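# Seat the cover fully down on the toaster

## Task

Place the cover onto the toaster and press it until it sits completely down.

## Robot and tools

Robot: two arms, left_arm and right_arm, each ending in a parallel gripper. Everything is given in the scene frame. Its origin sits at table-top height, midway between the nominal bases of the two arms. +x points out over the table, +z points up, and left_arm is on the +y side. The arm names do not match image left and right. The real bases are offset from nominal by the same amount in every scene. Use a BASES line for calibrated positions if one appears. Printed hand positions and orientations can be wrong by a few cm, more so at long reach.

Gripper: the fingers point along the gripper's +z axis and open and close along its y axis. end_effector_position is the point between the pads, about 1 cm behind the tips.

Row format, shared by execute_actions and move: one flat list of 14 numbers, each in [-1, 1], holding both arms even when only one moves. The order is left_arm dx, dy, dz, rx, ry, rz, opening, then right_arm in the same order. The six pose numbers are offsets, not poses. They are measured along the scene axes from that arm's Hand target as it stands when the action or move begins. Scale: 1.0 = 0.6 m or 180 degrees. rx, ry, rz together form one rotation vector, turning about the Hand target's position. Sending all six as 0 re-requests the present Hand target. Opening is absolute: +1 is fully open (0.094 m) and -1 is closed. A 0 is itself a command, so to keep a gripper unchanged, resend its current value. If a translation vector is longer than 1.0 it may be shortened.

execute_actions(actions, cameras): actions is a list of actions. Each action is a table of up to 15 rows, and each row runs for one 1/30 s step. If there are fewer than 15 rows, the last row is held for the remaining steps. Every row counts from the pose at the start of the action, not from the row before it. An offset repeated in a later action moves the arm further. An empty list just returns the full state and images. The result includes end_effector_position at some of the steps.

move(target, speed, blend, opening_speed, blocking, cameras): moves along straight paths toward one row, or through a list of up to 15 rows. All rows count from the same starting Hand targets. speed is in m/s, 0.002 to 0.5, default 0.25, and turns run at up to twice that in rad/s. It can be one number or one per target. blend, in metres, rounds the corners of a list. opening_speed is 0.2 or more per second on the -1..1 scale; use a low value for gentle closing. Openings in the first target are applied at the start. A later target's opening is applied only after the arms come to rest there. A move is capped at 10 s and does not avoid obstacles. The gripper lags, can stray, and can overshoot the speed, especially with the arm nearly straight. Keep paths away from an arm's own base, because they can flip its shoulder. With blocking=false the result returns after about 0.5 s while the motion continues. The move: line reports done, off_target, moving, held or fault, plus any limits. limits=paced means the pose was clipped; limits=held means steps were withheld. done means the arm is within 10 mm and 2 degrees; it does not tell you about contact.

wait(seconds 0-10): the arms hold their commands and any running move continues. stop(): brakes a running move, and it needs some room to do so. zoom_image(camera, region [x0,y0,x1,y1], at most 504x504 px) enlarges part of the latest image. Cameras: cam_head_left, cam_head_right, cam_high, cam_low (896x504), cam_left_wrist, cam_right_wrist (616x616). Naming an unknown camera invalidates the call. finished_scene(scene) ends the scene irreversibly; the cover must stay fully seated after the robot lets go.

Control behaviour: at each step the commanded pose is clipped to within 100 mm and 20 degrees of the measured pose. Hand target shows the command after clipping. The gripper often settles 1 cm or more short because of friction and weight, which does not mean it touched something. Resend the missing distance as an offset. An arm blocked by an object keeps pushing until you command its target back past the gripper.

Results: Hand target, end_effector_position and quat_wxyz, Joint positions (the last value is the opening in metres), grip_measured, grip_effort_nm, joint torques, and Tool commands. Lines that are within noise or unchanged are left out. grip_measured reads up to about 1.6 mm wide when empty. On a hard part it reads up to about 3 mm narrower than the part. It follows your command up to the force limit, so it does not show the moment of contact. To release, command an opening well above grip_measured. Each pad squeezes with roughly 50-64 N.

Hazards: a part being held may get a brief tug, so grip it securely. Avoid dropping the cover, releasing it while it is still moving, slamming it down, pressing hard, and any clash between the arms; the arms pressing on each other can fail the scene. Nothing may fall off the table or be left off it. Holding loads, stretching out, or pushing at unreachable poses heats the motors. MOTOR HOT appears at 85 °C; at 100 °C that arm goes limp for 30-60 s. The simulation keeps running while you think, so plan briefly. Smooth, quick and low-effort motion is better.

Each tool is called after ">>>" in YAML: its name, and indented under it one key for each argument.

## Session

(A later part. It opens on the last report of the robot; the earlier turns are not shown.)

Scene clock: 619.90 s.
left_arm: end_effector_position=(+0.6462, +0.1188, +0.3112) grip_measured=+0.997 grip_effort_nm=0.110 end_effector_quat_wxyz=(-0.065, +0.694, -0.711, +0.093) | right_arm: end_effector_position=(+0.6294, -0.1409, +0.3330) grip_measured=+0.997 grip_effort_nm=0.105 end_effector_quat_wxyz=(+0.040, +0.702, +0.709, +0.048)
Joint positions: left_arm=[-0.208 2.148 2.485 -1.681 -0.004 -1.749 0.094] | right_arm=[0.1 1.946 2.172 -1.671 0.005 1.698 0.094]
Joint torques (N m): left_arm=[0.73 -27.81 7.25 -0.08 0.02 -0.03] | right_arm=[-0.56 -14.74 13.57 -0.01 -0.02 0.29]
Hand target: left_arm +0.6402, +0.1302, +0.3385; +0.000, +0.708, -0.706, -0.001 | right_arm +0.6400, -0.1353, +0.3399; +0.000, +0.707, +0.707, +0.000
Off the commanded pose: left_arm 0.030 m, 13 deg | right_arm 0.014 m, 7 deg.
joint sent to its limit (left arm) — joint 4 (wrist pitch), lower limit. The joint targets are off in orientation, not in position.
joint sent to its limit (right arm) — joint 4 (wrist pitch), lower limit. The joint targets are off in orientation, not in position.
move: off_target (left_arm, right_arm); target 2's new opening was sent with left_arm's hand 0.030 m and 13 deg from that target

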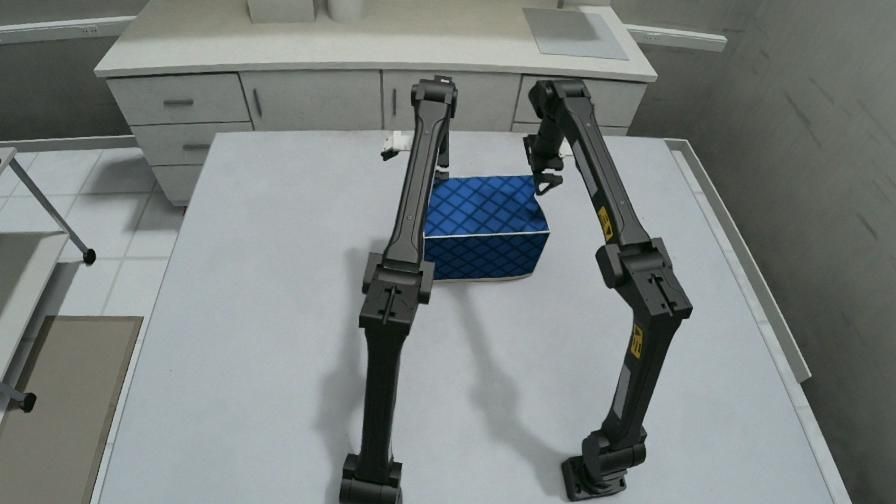

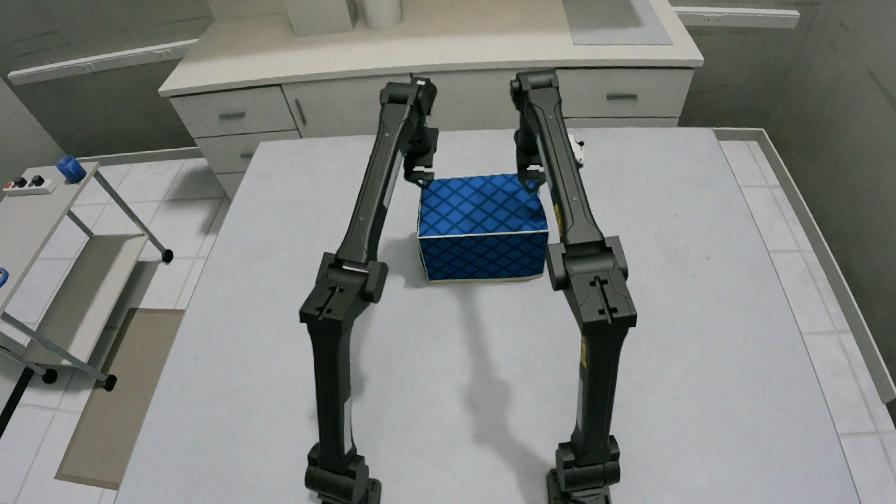

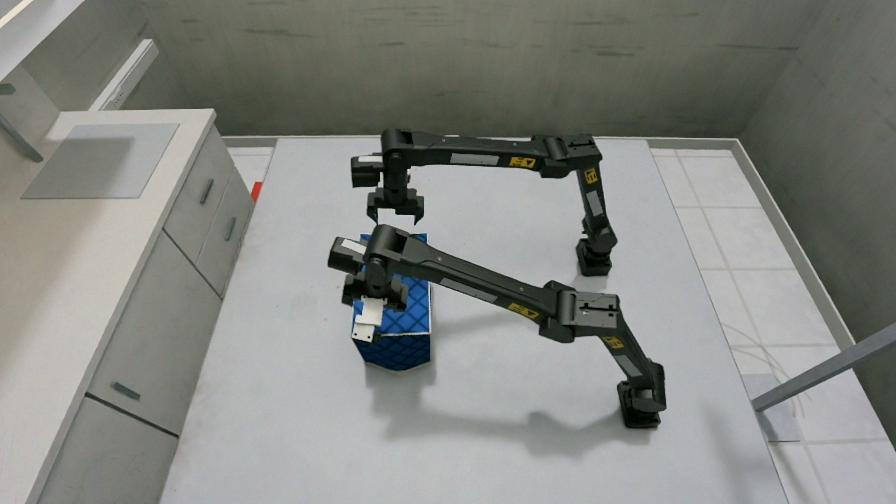

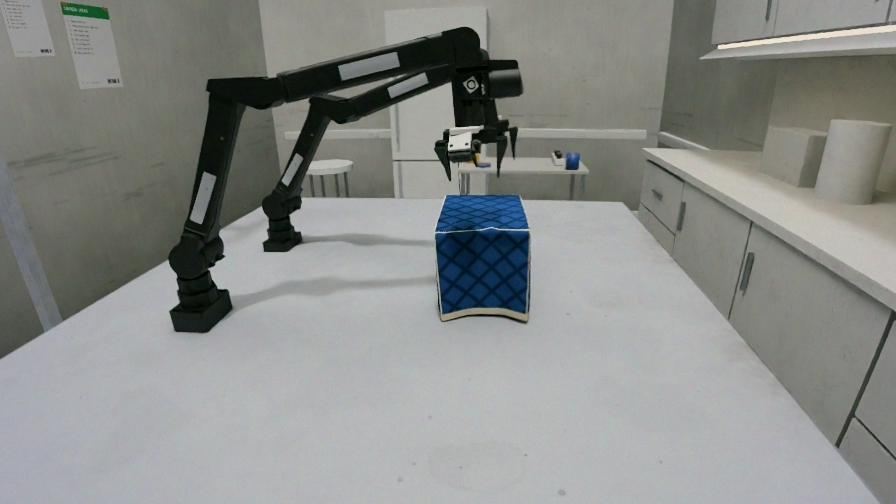

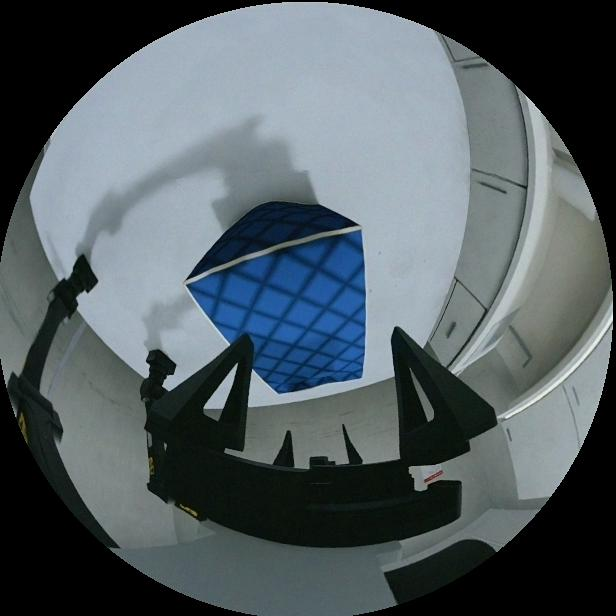

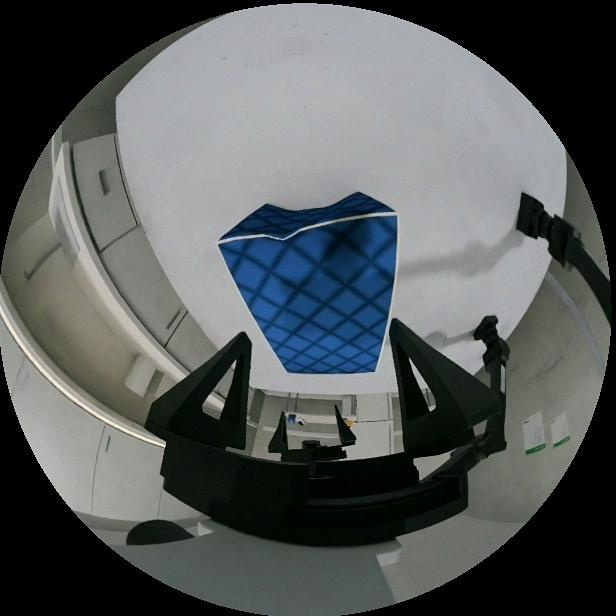

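>>> move:
  target:
    - [0,-0.01,-0.12,0,0,0,1,0,0.015,-0.12,0,0,0,1]
    - [0,-0.01,-0.255,0,0,0,1,0,0.015,-0.255,0,0,0,1]
    - [0,-0.01,0.08,0,0,0,1,0,0.015,0.08,0,0,0,1]
  speed: [0.2,0.1,0.15]

>>> zoom_image:
  camera: "cam_high"
  region: [330, 230, 450, 380]

>>> zoom_image:
  camera: "cam_low"
  region: [430, 180, 550, 330]

>>> zoom_image:
  camera: "cam_head_right"
  region: [390, 160, 570, 300]

Scene clock: 630.97 s.
left_arm: end_effector_position=(+0.6390, +0.1199, +0.3549) grip_measured=+0.998 grip_effort_nm=0.110 end_effector_quat_wxyz=(-0.084, +0.694, -0.704, +0.124) | right_arm: end_effector_position=(+0.6354, -0.1347, +0.3679) grip_measured=+0.998 grip_effort_nm=0.100 end_effector_quat_wxyz=(+0.063, +0.703, +0.704, +0.081)
Joint positions: left_arm=[-0.208 2.099 2.511 -1.683 -0.002 -1.759 0.094] | right_arm=[0.108 1.932 2.236 -1.671 0.004 1.714 0.094]
Joint torques (N m): left_arm=[0.21 -25.41 10.43 0.09 -0.08 0] | right_arm=[-0.03 -15.97 13.35 0.13 0.09 0.25]
Hand target: left_arm +0.6403, +0.1242, +0.3863; +0.000, +0.708, -0.707, -0.001 | right_arm +0.6400, -0.1262, +0.3879; +0.000, +0.707, +0.707, +0.000
Off the commanded pose: left_arm 0.032 m, 17 deg | right_arm 0.022 m, 12 deg.
joint sent to its limit (left arm) — joint 4 (wrist pitch), lower limit. The joint targets are off in orientation, not in position.
joint sent to its limit (right arm) — joint 4 (wrist pitch), lower limit. The joint targets are off in orientation, not in position.
move: off_target (left_arm, right_arm)

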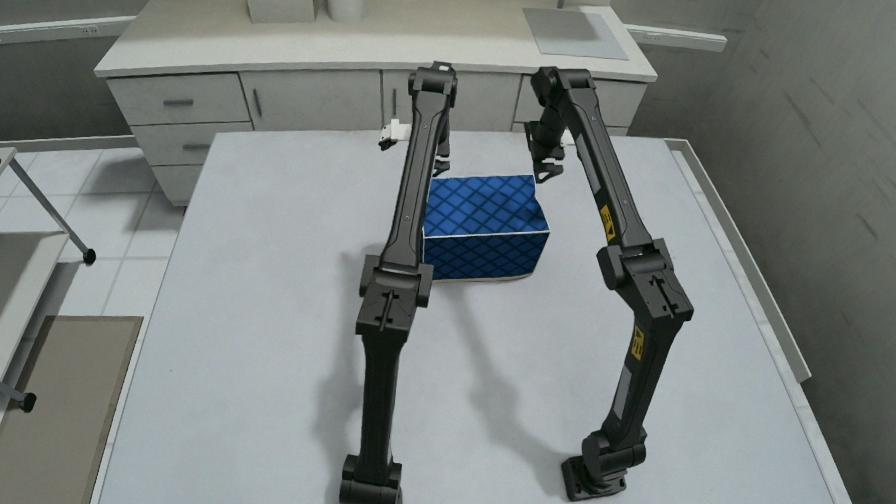

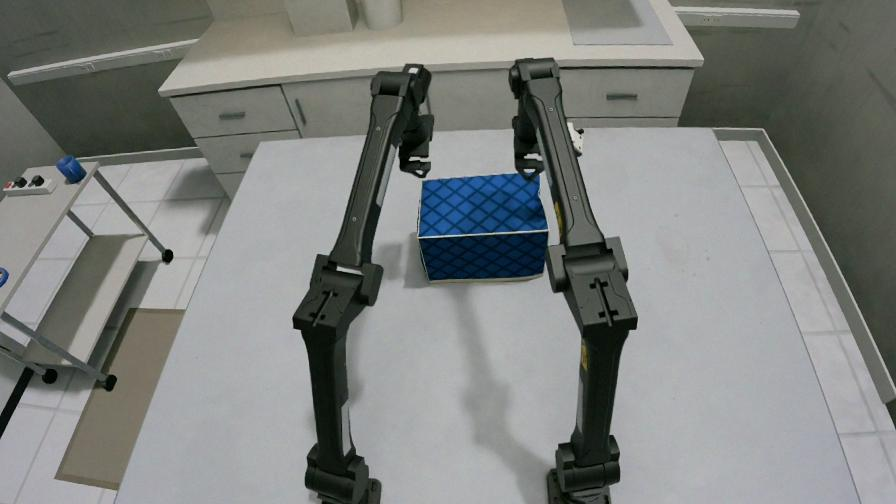

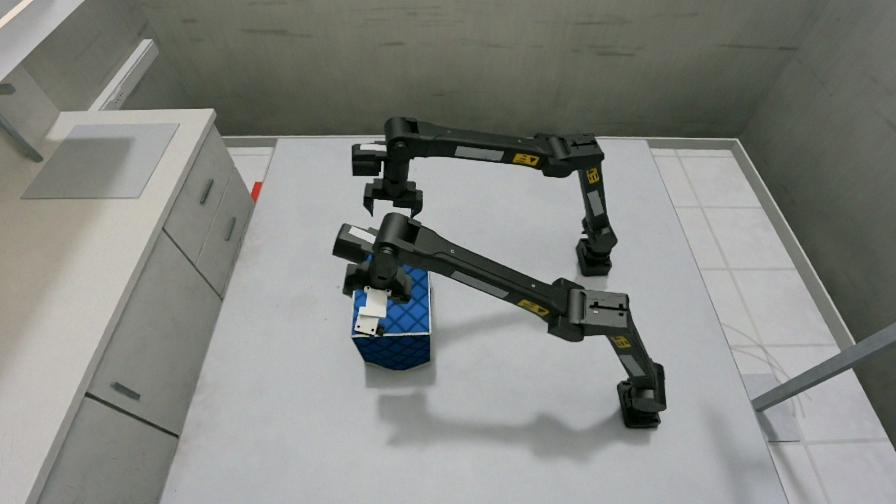

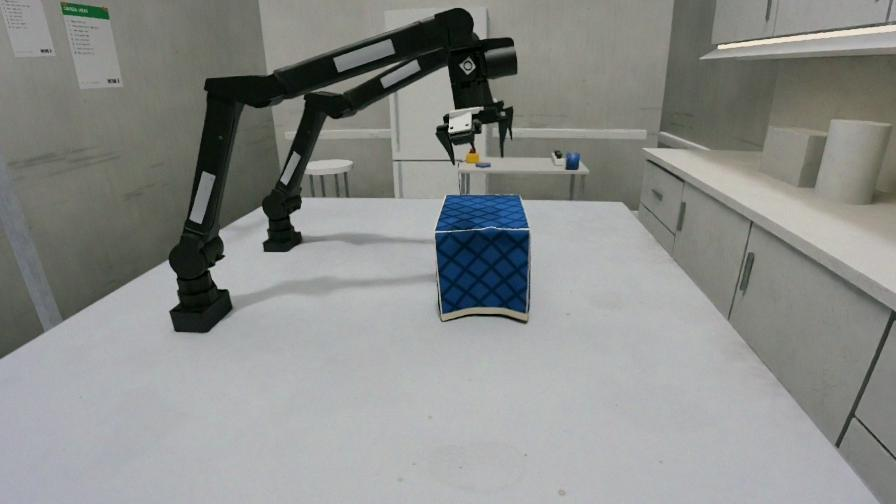

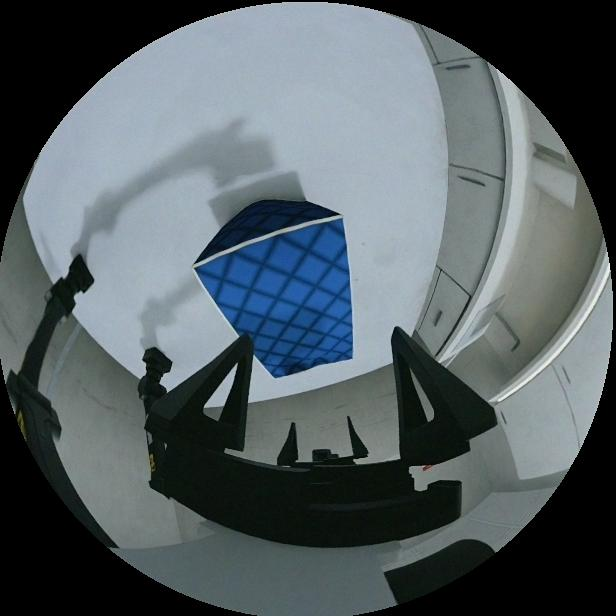

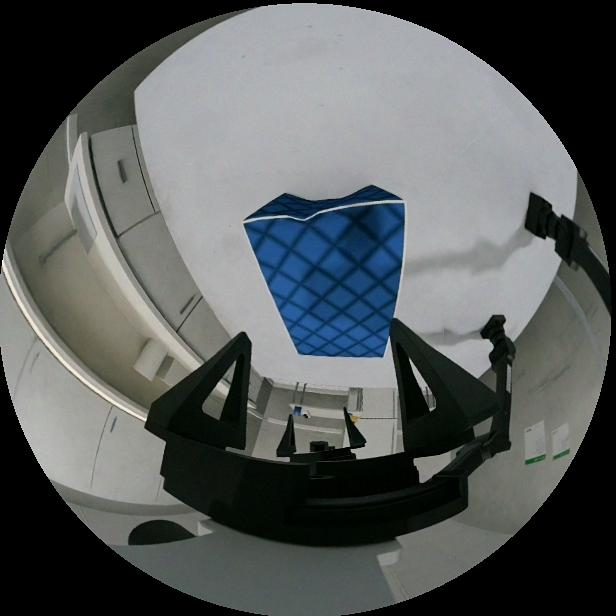

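Scaled by 3.360.

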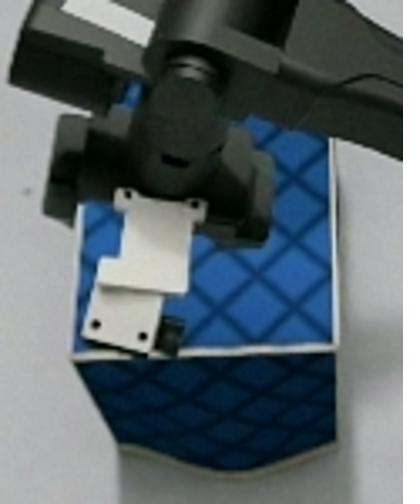

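Scaled by 3.360.

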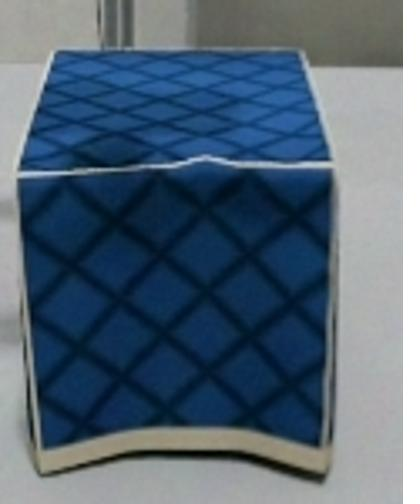

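Scaled by 2.800.

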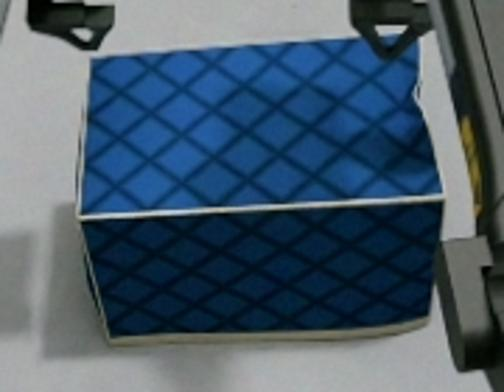

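>>> move:
  target:
    - [0,0.005,-0.22,0,0,0,1,0,-0.01,-0.22,0,0,0,1]
    - [0,0.005,-0.335,0,0,0,1,0,-0.01,-0.335,0,0,0,1]
  speed: [0.2,0.1]
  cameras: ["cam_low","cam_high"]

>>> zoom_image:
  camera: "cam_low"
  region: [430, 180, 550, 330]

>>> zoom_image:
  camera: "cam_high"
  region: [330, 230, 450, 380]

>>> move:
  target:
    - [0,0.005,0,0,0,0,1,0,-0.01,0,0,0,0,1]
    - [0,0.2,0,0,0,0,1,0,-0.2,0,0,0,0,1]
  speed: 0.2

>>> zoom_image:
  camera: "cam_low"
  region: [430, 180, 550, 330]

>>> zoom_image:
  camera: "cam_high"
  region: [330, 230, 450, 380]

Scene clock: 640.77 s.
left_arm: end_effector_position=(+0.6366, +0.1203, +0.2215) grip_measured=+0.998 grip_effort_nm=0.120 end_effector_quat_wxyz=(-0.014, +0.702, -0.712, +0.019) | right_arm: end_effector_position=(+0.6407, -0.1338, +0.2292) grip_measured=+0.998 grip_effort_nm=0.095 end_effector_quat_wxyz=(+0.019, +0.706, +0.707, +0.023)
Joint positions: left_arm=[-0.208 2.213 2.372 -1.683 -0.002 -1.759 0.094] | right_arm=[0.108 2.004 1.992 -1.5 0.003 1.714 0.094]
Joint torques (N m): left_arm=[0.44 -22.01 5.38 0.46 -0.04 0.01] | right_arm=[-0.85 -14.27 5.81 0.87 0.01 0.17]
Hand target: left_arm +0.6404, +0.1272, +0.1855; +0.000, +0.708, -0.707, -0.001 | right_arm +0.6400, -0.1322, +0.1869; +0.000, +0.707, +0.707, +0.000
Off the commanded pose: left_arm 0.037 m, 3 deg | right_arm 0.042 m, 3 deg.
move: off_target (left_arm, right_arm)
Images, in order: cam_high, cam_low.

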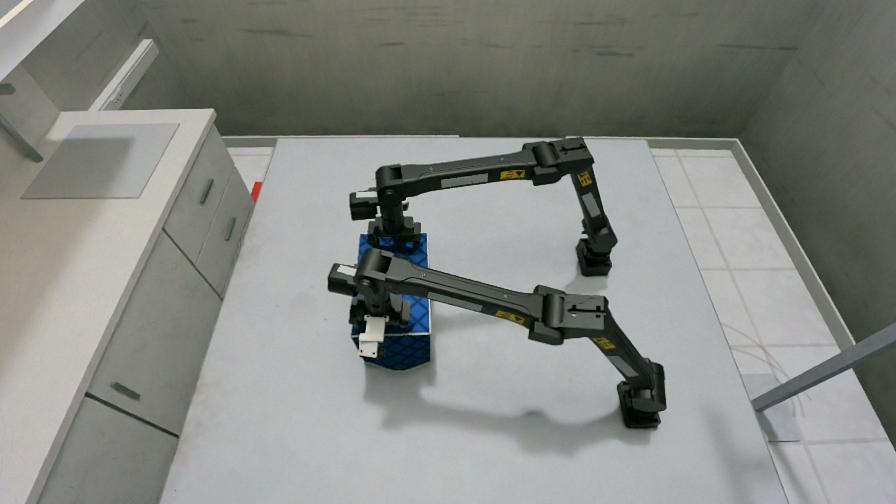

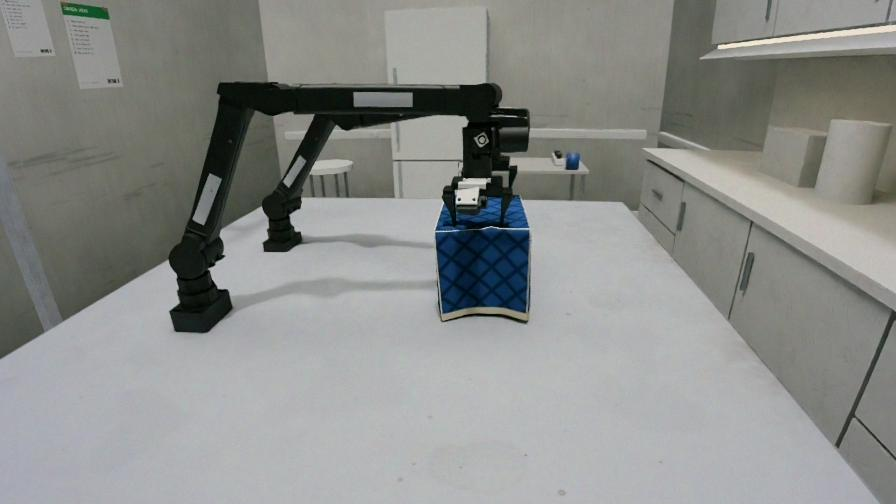

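Scaled by 3.360.

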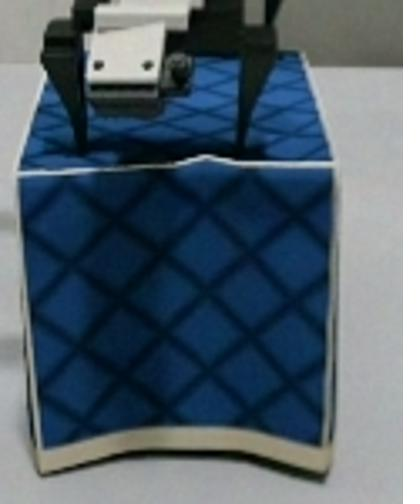

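Scaled by 3.360.

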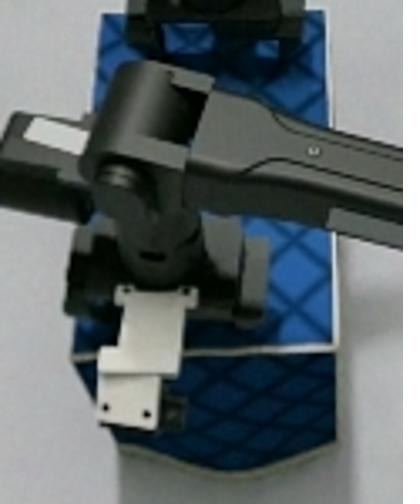

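Scene clock: 642.33 s.
left_arm: end_effector_position=(+0.6335, +0.2534, +0.1866) grip_measured=+0.998 grip_effort_nm=0.120 end_effector_quat_wxyz=(+0.006, +0.715, -0.699, -0.007) | right_arm: end_effector_position=(+0.6374, -0.2570, +0.2044) grip_measured=+0.998 grip_effort_nm=0.100 end_effector_quat_wxyz=(+0.007, +0.716, +0.698, +0.009)
Joint positions: left_arm=[-0.014 2.19 2.241 -1.639 -0.001 -1.601 0.094] | right_arm=[-0.088 2.007 1.933 -1.474 -0.003 1.545 0.094]
Joint torques (N m): left_arm=[-0.62 -24.06 8.34 0.24 -0.1 0.17] | right_arm=[-0.38 -15.33 8.59 0.4 0.25 -0.05]
Hand target: left_arm +0.6403, +0.2470, +0.1856; +0.000, +0.708, -0.707, -0.001 | right_arm +0.6400, -0.2522, +0.1868; +0.000, +0.707, +0.707, +0.000
Off the commanded pose: left_arm 0.009 m, 1 deg | right_arm 0.018 m, 2 deg.
move: off_target (right_arm)

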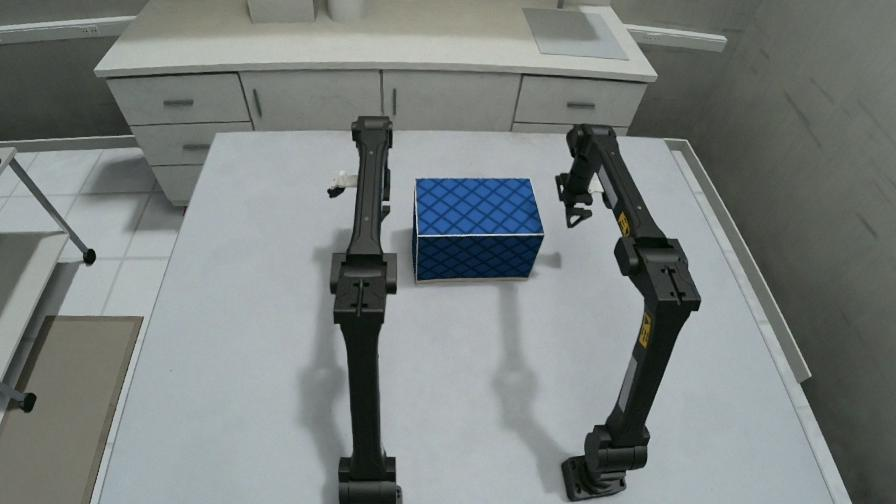

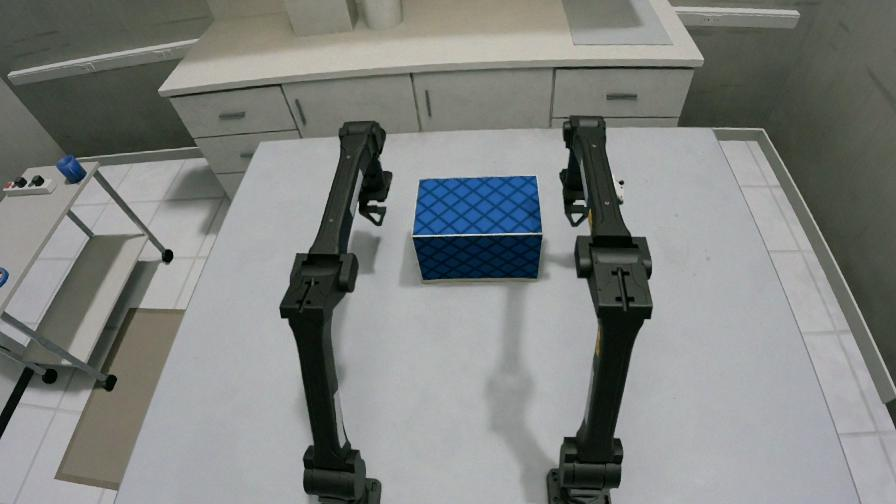

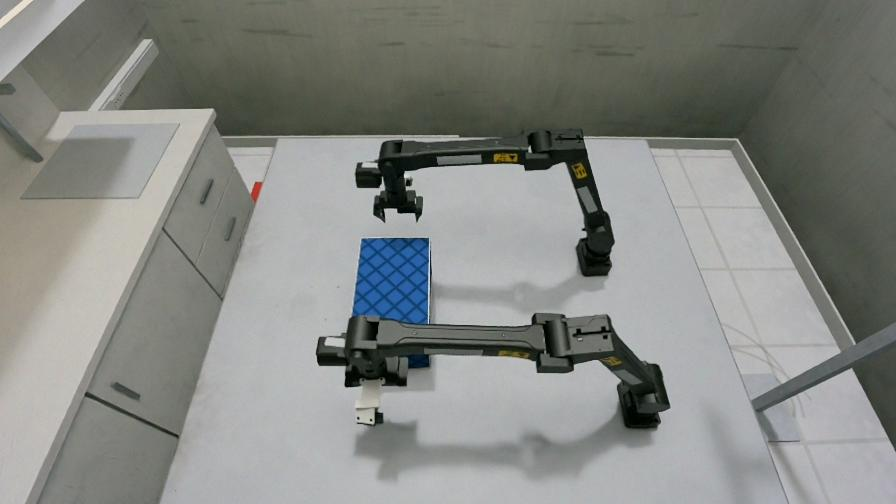

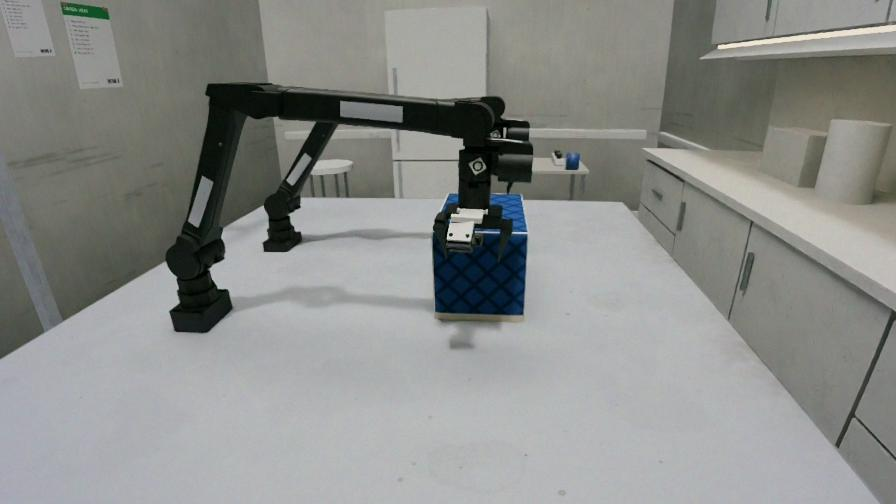

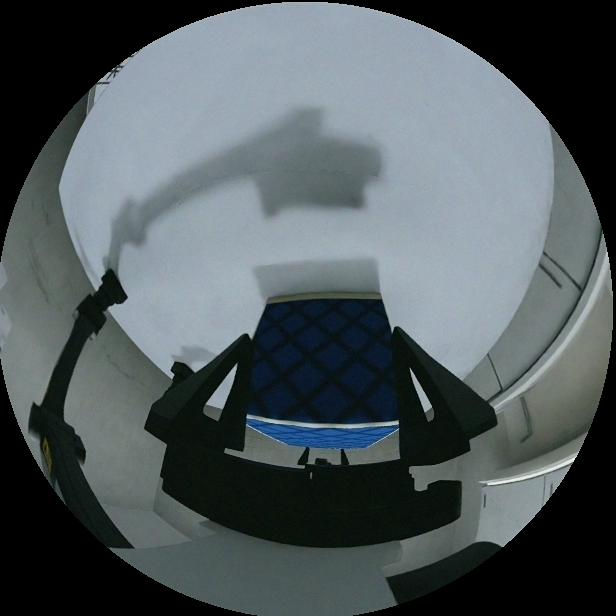

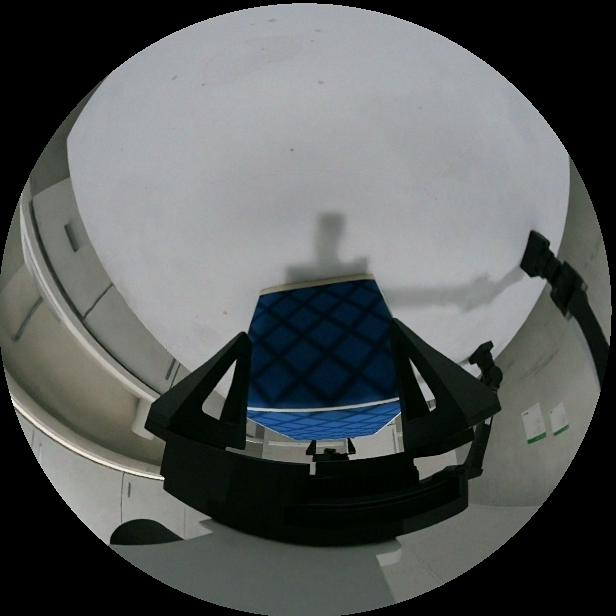

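Scaled by 3.360.

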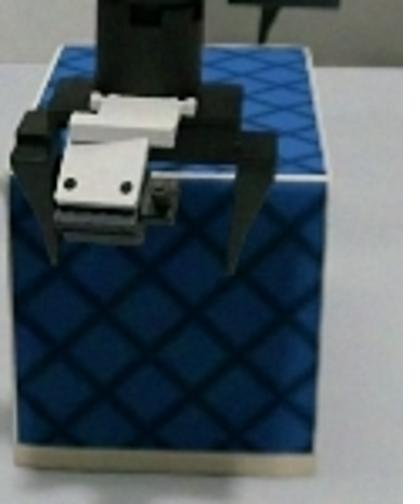

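Scaled by 3.360.

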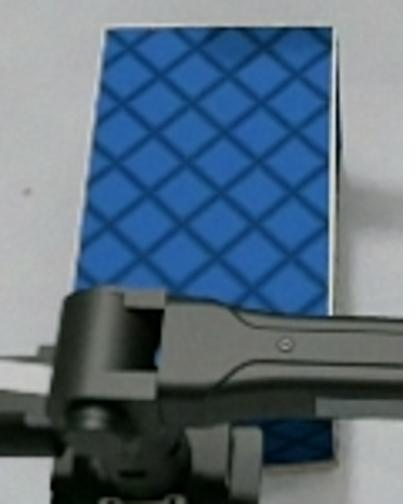

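>>> finished_scene:
  scene: 2

The scene is finished: the task was done.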